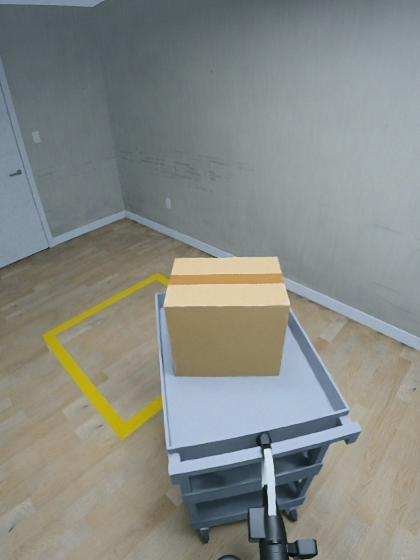

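Emit:
move(r1={"base":{"translate_m":0.08,"strafe_m":-0.4},"contact_limits":{"strafe_m":0.8}}, blocking=false, cameras=[])

Emit:
wait(seconds=4, cameras=[])

Emit:
move(r1={"base":{"rotate_rad":0.4},"contact_limits":{"rotate_rad":0.8}}, blocking=false, cameras=[])

Emit:
wait(seconds=3, cameras=["r1_head_camera"])

Scene clock: 886.23 s.
move: r1 moving
r1.base_odometry: x=-0.046 y=+0.027 heading=+1.512
r1.turned_by_wheels: +0.001
r1.turned_by_imu: -0.001
r1.base_tilt: forward=-1.6 right=+1.2
r1.lidar_m: 0.36 0.36 1.96 1.00 0.84 0.83 0.96 1.11 1.11 1.27 1.92 0.44
r1.base_status: translate_m moving; strafe_m moving
r1.joint_positions: lift_m=+0.644 arm_m=+0.000 wrist_yaw_rad=+0.006 wrist_pitch_rad=-0.017 wrist_roll_rad=+1.570 gripper_m=-0.034
r1.joint_status: not commanded
r1.measured_speeds: translate_m=+0.025 strafe_m=-0.125 rotate_rad=+0.006 lift_m=+0.000 arm_m=+0.000 wrist_yaw_rad=+0.021 wrist_pitch_rad=+0.000 wrist_roll_rad=+0.000
r1.motor_effort: lift_m=+12(12) arm_m=+0(4) wheel_0=+19(19) wheel_1=-5(7) wheel_2=-2(5)
r1.servo_current: wrist_yaw_rad=52(65) wrist_pitch_rad=91(98) wrist_roll_rad=33(59) gripper_m=52(52)
r1.contact_limits: strafe_m 0.8
r1.hand_pose: x=+0.4598 y=-0.0856 z=+0.8267 quat_wxyz=(+0.707, +0.707, -0.004, +0.008) (m; r1's base frame)
r1.wrist_depth_mm: - - - 259 263 282 1229 / - - - 252 252 1708 1308 / - - - 245 246 1983 - / - - 449 238 237 - - / - 449 445 231 231 - - / - 452 181 186 225 - - / - 160 449 181 146 - -
r2.base_odometry: x=-3.480 y=+0.058 heading=-1.927
r2.turned_by_wheels: +0.000
r2.turned_by_imu: +0.004
r2.base_tilt: forward=-0.7 right=+0.1
r2.lidar_m: 0.39 0.49 3.73 4.81 3.07 1.74 1.50 1.50 1.16 1.00 0.83 0.55
r2.base_status: not commanded
r2.joint_positions: lift_m=+0.850 arm_m=+0.000 wrist_yaw_rad=+0.475 wrist_pitch_rad=+0.001 wrist_roll_rad=+0.000 gripper_m=-0.029
r2.joint_status: not commanded
r2.measured_speeds: all 0
r2.motor_effort: lift_m=+20(20) arm_m=-4(4) wheel_0=+9(9) wheel_1=-2(2) wheel_2=+10(10)
r2.servo_current: wrist_yaw_rad=124(124) wrist_pitch_rad=39(46) wrist_roll_rad=39(59) gripper_m=98(104)
r2.hand_pose: x=+0.4674 y=+0.0541 z=+1.0277 quat_wxyz=(+0.972, +0.000, +0.001, +0.235) (m; r2's base frame)
r2.wrist_depth_mm: - - - 163 218 200 186 / - - - 164 219 200 188 / - - - 170 220 202 190 / - - - 170 222 202 190 / - - - 165 224 204 - / - - 184 166 216 205 192 / - - - - 224 201 193
pictures: none
No camera images: "cameras" was empty.

Scene clock: 888.53 s.
earlier move: r1 done
r1.base_odometry: x=+0.326 y=+0.079 heading=+1.512
r1.turned_by_wheels: +0.000
r1.turned_by_imu: +0.001
r1.base_tilt: forward=-1.6 right=+1.2
r1.lidar_m: 0.25 0.25 2.46 1.32 1.14 1.12 1.07 0.89 0.91 1.02 1.63 0.49
r1.base_status: done
r1.joint_positions: lift_m=+0.644 arm_m=+0.000 wrist_yaw_rad=+0.010 wrist_pitch_rad=-0.017 wrist_roll_rad=+1.570 gripper_m=-0.034
r1.joint_status: not commanded
r1.measured_speeds: all 0
r1.motor_effort: lift_m=+12(12) arm_m=-4(4) wheel_0=+5(20) wheel_1=+0(9) wheel_2=+4(8)
r1.servo_current: wrist_yaw_rad=72(91) wrist_pitch_rad=104(104) wrist_roll_rad=26(78) gripper_m=46(59)
r1.contact_limits: strafe_m 0.8
r1.hand_pose: x=+0.4601 y=-0.0845 z=+0.8267 quat_wxyz=(+0.707, +0.707, -0.003, +0.010) (m; r1's base frame)
r1.wrist_depth_mm: - - - - - - 1281 / - - - 317 - - 1255 / - - - - 362 364 364 / - - - - 307 1863 1397 / - - - 249 265 - - / - - 181 198 235 - - / - 154 176 178 148 - -
r2.base_odometry: x=-3.480 y=+0.058 heading=-1.927
r2.turned_by_wheels: +0.000
r2.turned_by_imu: +0.000
r2.base_tilt: forward=-0.7 right=+0.0
r2.lidar_m: 0.40 0.49 3.73 4.83 3.08 1.79 1.51 1.51 1.16 1.00 0.81 0.52
r2.base_status: not commanded
r2.joint_positions: lift_m=+0.850 arm_m=+0.000 wrist_yaw_rad=+0.475 wrist_pitch_rad=+0.001 wrist_roll_rad=+0.000 gripper_m=-0.029
r2.joint_status: not commanded
r2.measured_speeds: all 0
r2.on_its_own: wrist_yaw_rad is at rest, and its servo_current (117 mA) is outside its rest range (0 to 104 mA)
r2.motor_effort: lift_m=+20(20) arm_m=-3(4) wheel_0=+9(9) wheel_1=-2(2) wheel_2=+10(10)
r2.servo_current: wrist_yaw_rad=117(130) wrist_pitch_rad=33(46) wrist_roll_rad=39(65) gripper_m=98(111)
r2.hand_pose: x=+0.4674 y=+0.0541 z=+1.0277 quat_wxyz=(+0.972, +0.000, +0.001, +0.235) (m; r2's base frame)
r2.wrist_depth_mm: - - - 164 216 200 187 / - - - 164 219 200 189 / - - - 170 220 202 189 / - - - 169 222 204 191 / - - - 166 224 205 - / - - 184 167 216 206 192 / - - - - 223 201 193
wait: 2.30 of 4 s (r1 has come to rest)
pictures: none
No camera images: "cameras" was empty.

Scene clock: 889.03 s.
move: r1 moving
r1.base_odometry: x=+0.326 y=+0.078 heading=+1.756
r1.turned_by_wheels: +0.245
r1.turned_by_imu: +0.212
r1.base_tilt: forward=-1.7 right=+1.3
r1.lidar_m: 0.28 0.29 2.27 1.23 1.15 1.17 0.96 0.87 0.90 1.19 1.61 0.46
r1.base_status: rotate_rad moving
r1.joint_positions: lift_m=+0.644 arm_m=+0.000 wrist_yaw_rad=-0.019 wrist_pitch_rad=-0.017 wrist_roll_rad=+1.571 gripper_m=-0.034
r1.joint_status: not commanded
r1.measured_speeds: translate_m=+0.004 strafe_m=-0.003 rotate_rad=+0.845 lift_m=+0.000 arm_m=+0.000 wrist_yaw_rad=-0.006 wrist_pitch_rad=+0.000 wrist_roll_rad=+0.000
r1.motor_effort: lift_m=+12(12) arm_m=+4(4) wheel_0=-6(12) wheel_1=-6(10) wheel_2=-23(26)
r1.servo_current: wrist_yaw_rad=111(111) wrist_pitch_rad=91(104) wrist_roll_rad=59(65) gripper_m=52(52)
r1.contact_limits: rotate_rad 0.8
r1.hand_pose: x=+0.4575 y=-0.0928 z=+0.8267 quat_wxyz=(+0.707, +0.707, -0.013, +0.000) (m; r1's base frame)
r1.wrist_depth_mm: - - - 297 - - 1281 / - - - - 340 342 342 / - - - - 309 1576 1308 / - - - 257 279 1921 521 / - - - 242 245 - - / - 442 177 186 175 - - / - 156 170 200 192 - -
r2.base_odometry: x=-3.480 y=+0.058 heading=-1.927
r2.turned_by_wheels: +0.000
r2.turned_by_imu: +0.000
r2.base_tilt: forward=-0.7 right=+0.0
r2.lidar_m: 0.40 0.49 3.75 4.83 3.09 1.77 1.52 1.52 1.17 0.99 0.82 0.53
r2.base_status: not commanded
r2.joint_positions: lift_m=+0.850 arm_m=+0.000 wrist_yaw_rad=+0.475 wrist_pitch_rad=+0.001 wrist_roll_rad=+0.000 gripper_m=-0.029
r2.joint_status: not commanded
r2.measured_speeds: all 0
r2.motor_effort: lift_m=+20(21) arm_m=-4(4) wheel_0=+9(9) wheel_1=-2(2) wheel_2=+10(10)
r2.servo_current: wrist_yaw_rad=124(124) wrist_pitch_rad=46(46) wrist_roll_rad=52(59) gripper_m=98(104)
r2.hand_pose: x=+0.4674 y=+0.0541 z=+1.0277 quat_wxyz=(+0.972, +0.000, +0.001, +0.235) (m; r2's base frame)
r2.wrist_depth_mm: - - - 163 218 199 187 / - - - 164 219 200 188 / - - - 170 220 202 190 / - - - 170 221 203 190 / - - - 166 223 204 - / - - 184 167 216 205 192 / - - - - 223 201 193
pictures: none
No camera images: "cameras" was empty.

Scene clock: 889.73 s.
earlier move: r1 done
r1.base_odometry: x=+0.326 y=+0.079 heading=+1.911
r1.turned_by_wheels: +0.155
r1.turned_by_imu: +0.125
r1.base_tilt: forward=-1.6 right=+1.2
r1.lidar_m: 0.34 0.32 2.28 1.20 1.15 1.20 0.93 0.88 0.96 1.35 1.59 0.44
r1.base_status: done
r1.joint_positions: lift_m=+0.644 arm_m=+0.000 wrist_yaw_rad=-0.002 wrist_pitch_rad=-0.017 wrist_roll_rad=+1.571 gripper_m=-0.034
r1.joint_status: not commanded
r1.measured_speeds: all 0
r1.motor_effort: lift_m=+12(12) arm_m=-4(5) wheel_0=-5(22) wheel_1=-2(10) wheel_2=+2(26)
r1.servo_current: wrist_yaw_rad=59(117) wrist_pitch_rad=91(104) wrist_roll_rad=39(65) gripper_m=46(59)
r1.contact_limits: rotate_rad 0.8
r1.hand_pose: x=+0.4591 y=-0.0881 z=+0.8267 quat_wxyz=(+0.707, +0.707, -0.007, +0.005) (m; r1's base frame)
r1.wrist_depth_mm: - - - - 301 298 300 / - - - - 278 1756 1281 / - - - 259 266 1921 - / - - - 248 249 - - / - 452 452 235 236 - - / - 449 180 186 224 - - / - 159 430 181 154 - -
r2.base_odometry: x=-3.480 y=+0.058 heading=-1.927
r2.turned_by_wheels: +0.000
r2.turned_by_imu: +0.000
r2.base_tilt: forward=-0.7 right=+0.1
r2.lidar_m: 0.39 0.50 3.75 4.81 3.10 1.77 1.52 1.50 1.17 0.97 0.81 0.52
r2.base_status: not commanded
r2.joint_positions: lift_m=+0.850 arm_m=+0.000 wrist_yaw_rad=+0.475 wrist_pitch_rad=+0.001 wrist_roll_rad=+0.000 gripper_m=-0.029
r2.joint_status: not commanded
r2.measured_speeds: all 0
r2.on_its_own: wrist_yaw_rad is at rest, and its servo_current (111 mA) is outside its rest range (0 to 104 mA)
r2.motor_effort: lift_m=+20(21) arm_m=-4(4) wheel_0=+9(9) wheel_1=-2(2) wheel_2=+10(10)
r2.servo_current: wrist_yaw_rad=111(124) wrist_pitch_rad=39(46) wrist_roll_rad=39(59) gripper_m=98(104)
r2.hand_pose: x=+0.4674 y=+0.0541 z=+1.0277 quat_wxyz=(+0.972, +0.000, +0.001, +0.235) (m; r2's base frame)
r2.wrist_depth_mm: - - - 164 219 199 186 / - - - 164 219 200 188 / - - - 170 220 202 190 / - - - 170 221 202 190 / - - - 166 224 204 - / - - 184 167 216 205 192 / - - - - 222 201 193
wait: 0.70 of 3 s (r1 has come to rest)
pictures: r1_head_camera
Images, in order (width x height): r1_head_camera 420x560.

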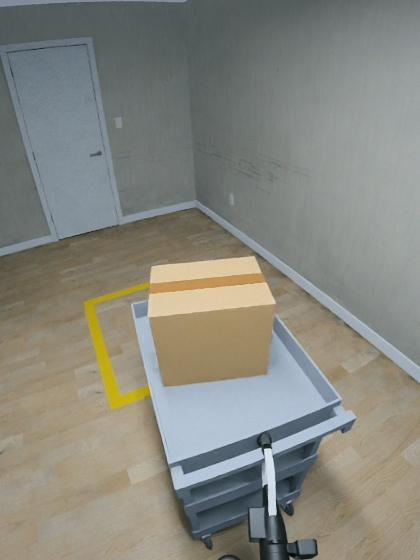

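Emit:
move(r1={"base":{"translate_m":0.47,"strafe_m":0.175},"contact_limits":{"translate_m":0.8}}, blocking=false, cameras=[])

Emit:
wait(seconds=4, cameras=["r1_head_camera"])

Scene clock: 907.63 s.
move: r1 moving
r1.base_odometry: x=+0.304 y=+0.104 heading=+1.911
r1.turned_by_wheels: -0.001
r1.turned_by_imu: -0.001
r1.base_tilt: forward=-1.6 right=+1.3
r1.lidar_m: 0.33 0.34 2.27 1.21 1.13 1.22 0.92 0.90 0.99 1.41 1.60 0.45
r1.base_status: translate_m moving; strafe_m moving
r1.joint_positions: lift_m=+0.644 arm_m=+0.000 wrist_yaw_rad=-0.006 wrist_pitch_rad=-0.017 wrist_roll_rad=+1.571 gripper_m=-0.034
r1.joint_status: not commanded
r1.measured_speeds: translate_m=+0.122 strafe_m=+0.046 rotate_rad=-0.004 lift_m=+0.000 arm_m=+0.000 wrist_yaw_rad=-0.005 wrist_pitch_rad=+0.000 wrist_roll_rad=+0.000
r1.motor_effort: lift_m=+12(12) arm_m=+4(4) wheel_0=+6(8) wheel_1=+10(10) wheel_2=-19(19)
r1.servo_current: wrist_yaw_rad=78(78) wrist_pitch_rad=91(98) wrist_roll_rad=59(59) gripper_m=52(59)
r1.contact_limits: translate_m 0.8
r1.hand_pose: x=+0.4587 y=-0.0891 z=+0.8267 quat_wxyz=(+0.707, +0.707, -0.008, +0.004) (m; r1's base frame)
r1.wrist_depth_mm: - - - - 307 306 306 / - - - - 290 1618 1255 / - - - 260 274 1863 - / - - - 250 255 - - / - 452 449 233 236 - - / - 439 178 185 222 - - / - 150 177 177 147 - -
r2.base_odometry: x=-3.480 y=+0.058 heading=-1.927
r2.turned_by_wheels: +0.000
r2.turned_by_imu: +0.003
r2.base_tilt: forward=-0.7 right=+0.1
r2.lidar_m: 0.41 0.47 3.76 4.83 3.09 1.77 1.50 1.50 1.15 0.98 0.81 0.53
r2.base_status: not commanded
r2.joint_positions: lift_m=+0.850 arm_m=+0.000 wrist_yaw_rad=+0.475 wrist_pitch_rad=+0.001 wrist_roll_rad=+0.000 gripper_m=-0.029
r2.joint_status: not commanded
r2.measured_speeds: all 0
r2.motor_effort: lift_m=+20(20) arm_m=-3(4) wheel_0=+9(9) wheel_1=-2(2) wheel_2=+10(10)
r2.servo_current: wrist_yaw_rad=117(130) wrist_pitch_rad=39(39) wrist_roll_rad=59(59) gripper_m=104(104)
r2.hand_pose: x=+0.4674 y=+0.0541 z=+1.0277 quat_wxyz=(+0.972, +0.000, +0.001, +0.235) (m; r2's base frame)
r2.wrist_depth_mm: - - - 163 218 200 187 / - - - 164 219 200 189 / - - - 170 220 202 190 / - - - 170 222 203 190 / - - - 166 224 204 - / - - 184 166 216 206 192 / - - - - 224 201 193
pictures: none
No camera images: "cameras" was empty.

Scene clock: 910.23 s.
earlier move: r1 done
r1.base_odometry: x=+0.004 y=+0.463 heading=+1.911
r1.turned_by_wheels: +0.000
r1.turned_by_imu: -0.002
r1.base_tilt: forward=-1.6 right=+1.3
r1.lidar_m: 0.35 0.38 1.94 1.28 1.22 1.32 1.40 1.37 1.46 1.60 1.53 0.45
r1.base_status: done
r1.joint_positions: lift_m=+0.644 arm_m=+0.000 wrist_yaw_rad=-0.008 wrist_pitch_rad=-0.017 wrist_roll_rad=+1.571 gripper_m=-0.034
r1.joint_status: not commanded
r1.measured_speeds: all 0
r1.motor_effort: lift_m=+12(12) arm_m=-4(5) wheel_0=-2(8) wheel_1=-1(10) wheel_2=-1(20)
r1.servo_current: wrist_yaw_rad=52(78) wrist_pitch_rad=98(104) wrist_roll_rad=33(65) gripper_m=52(59)
r1.contact_limits: translate_m 0.8
r1.hand_pose: x=+0.4586 y=-0.0896 z=+0.8267 quat_wxyz=(+0.707, +0.707, -0.009, +0.003) (m; r1's base frame)
r1.wrist_depth_mm: - - - 260 262 287 1229 / - - - 253 252 1661 1281 / - - - 243 245 - - / - - 442 238 236 - - / - 452 449 230 230 - - / - 452 180 186 222 - - / - 159 452 181 155 - -
r2.base_odometry: x=-3.480 y=+0.058 heading=-1.927
r2.turned_by_wheels: +0.000
r2.turned_by_imu: +0.000
r2.base_tilt: forward=-0.6 right=+0.0
r2.lidar_m: 0.37 0.49 3.75 4.83 3.09 1.77 1.51 1.49 1.15 0.98 0.80 0.53
r2.base_status: not commanded
r2.joint_positions: lift_m=+0.850 arm_m=+0.000 wrist_yaw_rad=+0.475 wrist_pitch_rad=+0.001 wrist_roll_rad=+0.000 gripper_m=-0.029
r2.joint_status: not commanded
r2.measured_speeds: all 0
r2.on_its_own: wrist_yaw_rad is at rest, and its servo_current (117 mA) is outside its rest range (0 to 104 mA)
r2.motor_effort: lift_m=+20(20) arm_m=-4(4) wheel_0=+9(9) wheel_1=-2(2) wheel_2=+10(10)
r2.servo_current: wrist_yaw_rad=117(137) wrist_pitch_rad=39(46) wrist_roll_rad=59(65) gripper_m=91(104)
r2.hand_pose: x=+0.4674 y=+0.0541 z=+1.0277 quat_wxyz=(+0.972, +0.000, +0.001, +0.235) (m; r2's base frame)
r2.wrist_depth_mm: - - - 163 217 199 186 / - - - 163 219 200 188 / - - - 170 221 203 190 / - - - 170 222 203 191 / - - - 166 224 204 - / - - 184 167 216 205 192 / - - - - 223 201 193
wait: 2.60 of 4 s (r1 has come to rest)
pictures: r1_head_camera
Images, in order (width x height): r1_head_camera 420x560.

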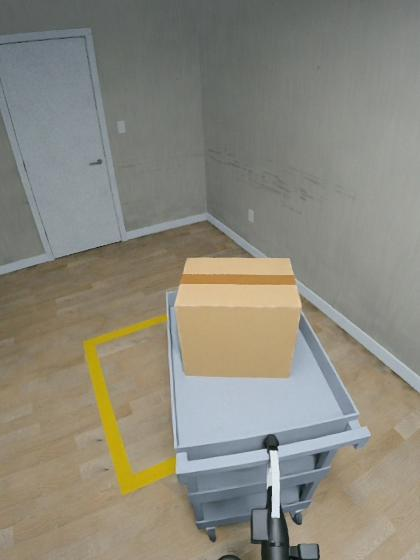

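Emit:
move(r1={"base":{"translate_m":0.06,"strafe_m":-0.38},"contact_limits":{"strafe_m":0.8}}, blocking=false, cameras=[])

Emit:
wait(seconds=4, cameras=[])

Emit:
move(r1={"base":{"rotate_rad":0.55},"contact_limits":{"rotate_rad":0.8}}, blocking=false, cameras=[])

Emit:
wait(seconds=3, cameras=["r1_head_camera"])

Scene clock: 922.07 s.
move: r1 moving
r1.base_odometry: x=+0.033 y=+0.479 heading=+1.911
r1.turned_by_wheels: +0.000
r1.turned_by_imu: -0.001
r1.base_tilt: forward=-1.6 right=+1.2
r1.lidar_m: 0.35 0.38 1.94 1.31 1.25 1.34 1.41 1.36 1.46 1.56 1.51 0.44
r1.base_status: translate_m moving; strafe_m moving
r1.joint_positions: lift_m=+0.644 arm_m=+0.000 wrist_yaw_rad=-0.001 wrist_pitch_rad=-0.017 wrist_roll_rad=+1.571 gripper_m=-0.034
r1.joint_status: not commanded
r1.measured_speeds: translate_m=+0.023 strafe_m=-0.131 rotate_rad=+0.011 lift_m=+0.000 arm_m=+0.000 wrist_yaw_rad=+0.052 wrist_pitch_rad=+0.000 wrist_roll_rad=+0.000
r1.motor_effort: lift_m=+12(12) arm_m=+4(4) wheel_0=+12(14) wheel_1=-6(8) wheel_2=-5(8)
r1.servo_current: wrist_yaw_rad=59(72) wrist_pitch_rad=91(98) wrist_roll_rad=46(65) gripper_m=52(52)
r1.contact_limits: strafe_m 0.8
r1.hand_pose: x=+0.4592 y=-0.0876 z=+0.8267 quat_wxyz=(+0.707, +0.707, -0.006, +0.006) (m; r1's base frame)
r1.wrist_depth_mm: - - - 254 253 - 1281 / - - - 247 247 1661 1308 / - - - 241 240 - - / - 449 449 235 235 - - / - 452 445 230 229 - - / - 452 181 185 223 - - / - 155 452 178 155 - -
r2.base_odometry: x=-3.480 y=+0.058 heading=-1.927
r2.turned_by_wheels: +0.000
r2.turned_by_imu: +0.002
r2.base_tilt: forward=-0.7 right=+0.1
r2.lidar_m: 0.40 0.50 3.73 4.78 3.09 1.76 1.52 1.50 1.18 0.97 0.82 0.52
r2.base_status: not commanded
r2.joint_positions: lift_m=+0.850 arm_m=+0.000 wrist_yaw_rad=+0.475 wrist_pitch_rad=+0.001 wrist_roll_rad=+0.000 gripper_m=-0.029
r2.joint_status: not commanded
r2.measured_speeds: all 0
r2.motor_effort: lift_m=+20(20) arm_m=-3(4) wheel_0=+9(9) wheel_1=-2(2) wheel_2=+10(10)
r2.servo_current: wrist_yaw_rad=98(117) wrist_pitch_rad=46(46) wrist_roll_rad=46(52) gripper_m=104(104)
r2.hand_pose: x=+0.4674 y=+0.0541 z=+1.0277 quat_wxyz=(+0.972, +0.000, +0.001, +0.235) (m; r2's base frame)
r2.wrist_depth_mm: - - - 163 218 199 186 / - - - 164 219 200 188 / - - - 169 220 202 190 / - - - 170 222 203 190 / - - - 166 224 205 - / - - 184 167 216 206 192 / - - - - 223 200 193
pictures: none
No camera images: "cameras" was empty.

Scene clock: 924.27 s.
earlier move: r1 done
r1.base_odometry: x=+0.342 y=+0.647 heading=+1.912
r1.turned_by_wheels: +0.000
r1.turned_by_imu: +0.002
r1.base_tilt: forward=-1.6 right=+1.3
r1.lidar_m: 0.28 0.25 2.28 1.63 1.59 1.69 1.30 1.25 1.35 1.21 1.17 0.50
r1.base_status: done
r1.joint_positions: lift_m=+0.644 arm_m=+0.000 wrist_yaw_rad=+0.011 wrist_pitch_rad=-0.017 wrist_roll_rad=+1.571 gripper_m=-0.034
r1.joint_status: not commanded
r1.measured_speeds: all 0
r1.motor_effort: lift_m=+12(12) arm_m=-3(4) wheel_0=+3(20) wheel_1=+0(9) wheel_2=+3(9)
r1.servo_current: wrist_yaw_rad=72(91) wrist_pitch_rad=98(104) wrist_roll_rad=52(72) gripper_m=46(59)
r1.contact_limits: strafe_m 0.8
r1.hand_pose: x=+0.4602 y=-0.0844 z=+0.8267 quat_wxyz=(+0.707, +0.707, -0.002, +0.010) (m; r1's base frame)
r1.wrist_depth_mm: - - - 303 - - - / - - - - 343 342 1160 / - - - - 347 1576 1308 / - - - - 289 1983 1430 / - - - 251 255 - - / - 449 180 187 228 - - / - 158 176 208 147 - -
r2.base_odometry: x=-3.480 y=+0.058 heading=-1.927
r2.turned_by_wheels: +0.000
r2.turned_by_imu: +0.000
r2.base_tilt: forward=-0.6 right=+0.0
r2.lidar_m: 0.38 0.50 3.76 4.82 3.08 1.79 1.49 1.51 1.18 0.97 0.82 0.52
r2.base_status: not commanded
r2.joint_positions: lift_m=+0.850 arm_m=+0.000 wrist_yaw_rad=+0.475 wrist_pitch_rad=+0.001 wrist_roll_rad=+0.000 gripper_m=-0.029
r2.joint_status: not commanded
r2.measured_speeds: all 0
r2.on_its_own: wrist_yaw_rad is at rest, and its servo_current (111 mA) is outside its rest range (0 to 104 mA)
r2.motor_effort: lift_m=+20(20) arm_m=-4(4) wheel_0=+9(10) wheel_1=-1(2) wheel_2=+10(10)
r2.servo_current: wrist_yaw_rad=111(130) wrist_pitch_rad=46(46) wrist_roll_rad=39(59) gripper_m=98(111)
r2.hand_pose: x=+0.4674 y=+0.0541 z=+1.0277 quat_wxyz=(+0.972, +0.000, +0.001, +0.235) (m; r2's base frame)
r2.wrist_depth_mm: - - - 163 218 200 186 / - - - 163 219 200 188 / - - - 170 220 202 190 / - - - 170 221 203 190 / - - - 166 224 204 - / - - 185 167 216 206 192 / - - - - 223 200 193
wait: 2.20 of 4 s (r1 has come to rest)
pictures: none
No camera images: "cameras" was empty.

Scene clock: 924.77 s.
move: r1 moving
r1.base_odometry: x=+0.342 y=+0.646 heading=+2.162
r1.turned_by_wheels: +0.250
r1.turned_by_imu: +0.222
r1.base_tilt: forward=-1.8 right=+1.4
r1.lidar_m: 0.29 0.33 2.28 1.60 1.60 1.47 1.26 1.25 1.35 1.16 1.17 0.45
r1.base_status: rotate_rad moving
r1.joint_positions: lift_m=+0.644 arm_m=+0.000 wrist_yaw_rad=-0.022 wrist_pitch_rad=-0.017 wrist_roll_rad=+1.571 gripper_m=-0.034
r1.joint_status: not commanded
r1.measured_speeds: translate_m=+0.001 strafe_m=-0.002 rotate_rad=+0.990 lift_m=+0.000 arm_m=+0.000 wrist_yaw_rad=+0.000 wrist_pitch_rad=+0.000 wrist_roll_rad=+0.000
r1.motor_effort: lift_m=+12(12) arm_m=+4(4) wheel_0=-8(14) wheel_1=-11(12) wheel_2=-28(28)
r1.servo_current: wrist_yaw_rad=137(137) wrist_pitch_rad=91(91) wrist_roll_rad=46(65) gripper_m=46(52)
r1.contact_limits: rotate_rad 0.8
r1.hand_pose: x=+0.4572 y=-0.0937 z=+0.8267 quat_wxyz=(+0.707, +0.707, -0.014, -0.002) (m; r1's base frame)
r1.wrist_depth_mm: - - - 274 - - 1182 / - - - - 320 325 330 / - - - - 283 1756 1336 / - - - 252 263 1921 - / - - - 234 236 - - / - 439 177 181 172 - - / - 156 410 204 196 - -
r2.base_odometry: x=-3.480 y=+0.058 heading=-1.927
r2.turned_by_wheels: +0.000
r2.turned_by_imu: +0.000
r2.base_tilt: forward=-0.7 right=+0.1
r2.lidar_m: 0.41 0.47 3.76 4.84 3.07 1.74 1.50 1.49 1.17 0.99 0.81 0.54
r2.base_status: not commanded
r2.joint_positions: lift_m=+0.850 arm_m=+0.000 wrist_yaw_rad=+0.475 wrist_pitch_rad=+0.001 wrist_roll_rad=+0.000 gripper_m=-0.029
r2.joint_status: not commanded
r2.measured_speeds: all 0
r2.motor_effort: lift_m=+20(20) arm_m=-4(4) wheel_0=+9(9) wheel_1=-1(2) wheel_2=+10(10)
r2.servo_current: wrist_yaw_rad=124(124) wrist_pitch_rad=39(46) wrist_roll_rad=59(59) gripper_m=98(104)
r2.hand_pose: x=+0.4674 y=+0.0541 z=+1.0277 quat_wxyz=(+0.972, +0.000, +0.001, +0.235) (m; r2's base frame)
r2.wrist_depth_mm: - - - 163 216 200 186 / - - - 164 219 200 189 / - - - 170 220 202 190 / - - - 170 223 204 190 / - - - 165 224 204 - / - - 184 166 216 206 193 / - - - - 223 200 193
pictures: none
No camera images: "cameras" was empty.

Scene clock: 925.60 s.
earlier move: r1 done
r1.base_odometry: x=+0.342 y=+0.647 heading=+2.461
r1.turned_by_wheels: +0.299
r1.turned_by_imu: +0.218
r1.base_tilt: forward=-1.6 right=+1.3
r1.lidar_m: 0.36 0.36 1.71 1.62 1.67 1.32 1.26 1.29 1.21 1.13 1.16 0.44
r1.base_status: done
r1.joint_positions: lift_m=+0.644 arm_m=+0.000 wrist_yaw_rad=-0.004 wrist_pitch_rad=-0.018 wrist_roll_rad=+1.571 gripper_m=-0.034
r1.joint_status: not commanded
r1.measured_speeds: all 0
r1.motor_effort: lift_m=+12(12) arm_m=+1(4) wheel_0=-3(21) wheel_1=-3(12) wheel_2=-4(28)
r1.servo_current: wrist_yaw_rad=65(143) wrist_pitch_rad=91(104) wrist_roll_rad=33(65) gripper_m=52(52)
r1.contact_limits: rotate_rad 0.8
r1.hand_pose: x=+0.4589 y=-0.0887 z=+0.8268 quat_wxyz=(+0.707, +0.707, -0.008, +0.005) (m; r1's base frame)
r1.wrist_depth_mm: - - - 256 256 1708 1281 / - - - 248 250 1921 - / - - - 243 244 - - / - 449 449 236 236 - - / - 459 452 232 232 - - / - 455 181 186 224 - - / - 154 455 182 148 - -
r2.base_odometry: x=-3.480 y=+0.058 heading=-1.927
r2.turned_by_wheels: +0.000
r2.turned_by_imu: +0.000
r2.base_tilt: forward=-0.7 right=+0.0
r2.lidar_m: 0.40 0.50 3.77 4.82 3.09 1.75 1.51 1.50 1.18 1.00 0.82 0.51
r2.base_status: not commanded
r2.joint_positions: lift_m=+0.850 arm_m=+0.000 wrist_yaw_rad=+0.475 wrist_pitch_rad=+0.001 wrist_roll_rad=+0.000 gripper_m=-0.029
r2.joint_status: not commanded
r2.measured_speeds: all 0
r2.on_its_own: wrist_yaw_rad is at rest, and its servo_current (111 mA) is outside its rest range (0 to 104 mA)
r2.motor_effort: lift_m=+20(20) arm_m=-4(4) wheel_0=+9(10) wheel_1=-2(2) wheel_2=+10(10)
r2.servo_current: wrist_yaw_rad=111(124) wrist_pitch_rad=39(46) wrist_roll_rad=46(65) gripper_m=98(104)
r2.hand_pose: x=+0.4674 y=+0.0541 z=+1.0277 quat_wxyz=(+0.972, +0.000, +0.001, +0.235) (m; r2's base frame)
r2.wrist_depth_mm: - - - 163 216 199 187 / - - - 163 220 200 188 / - - - 170 220 201 189 / - - - 170 222 203 190 / - - - 166 224 205 - / - - 184 166 216 205 192 / - - - - 222 200 193
wait: 0.83 of 3 s (r1 has come to rest)
pictures: r1_head_camera
Images, in order (width x height): r1_head_camera 420x560.

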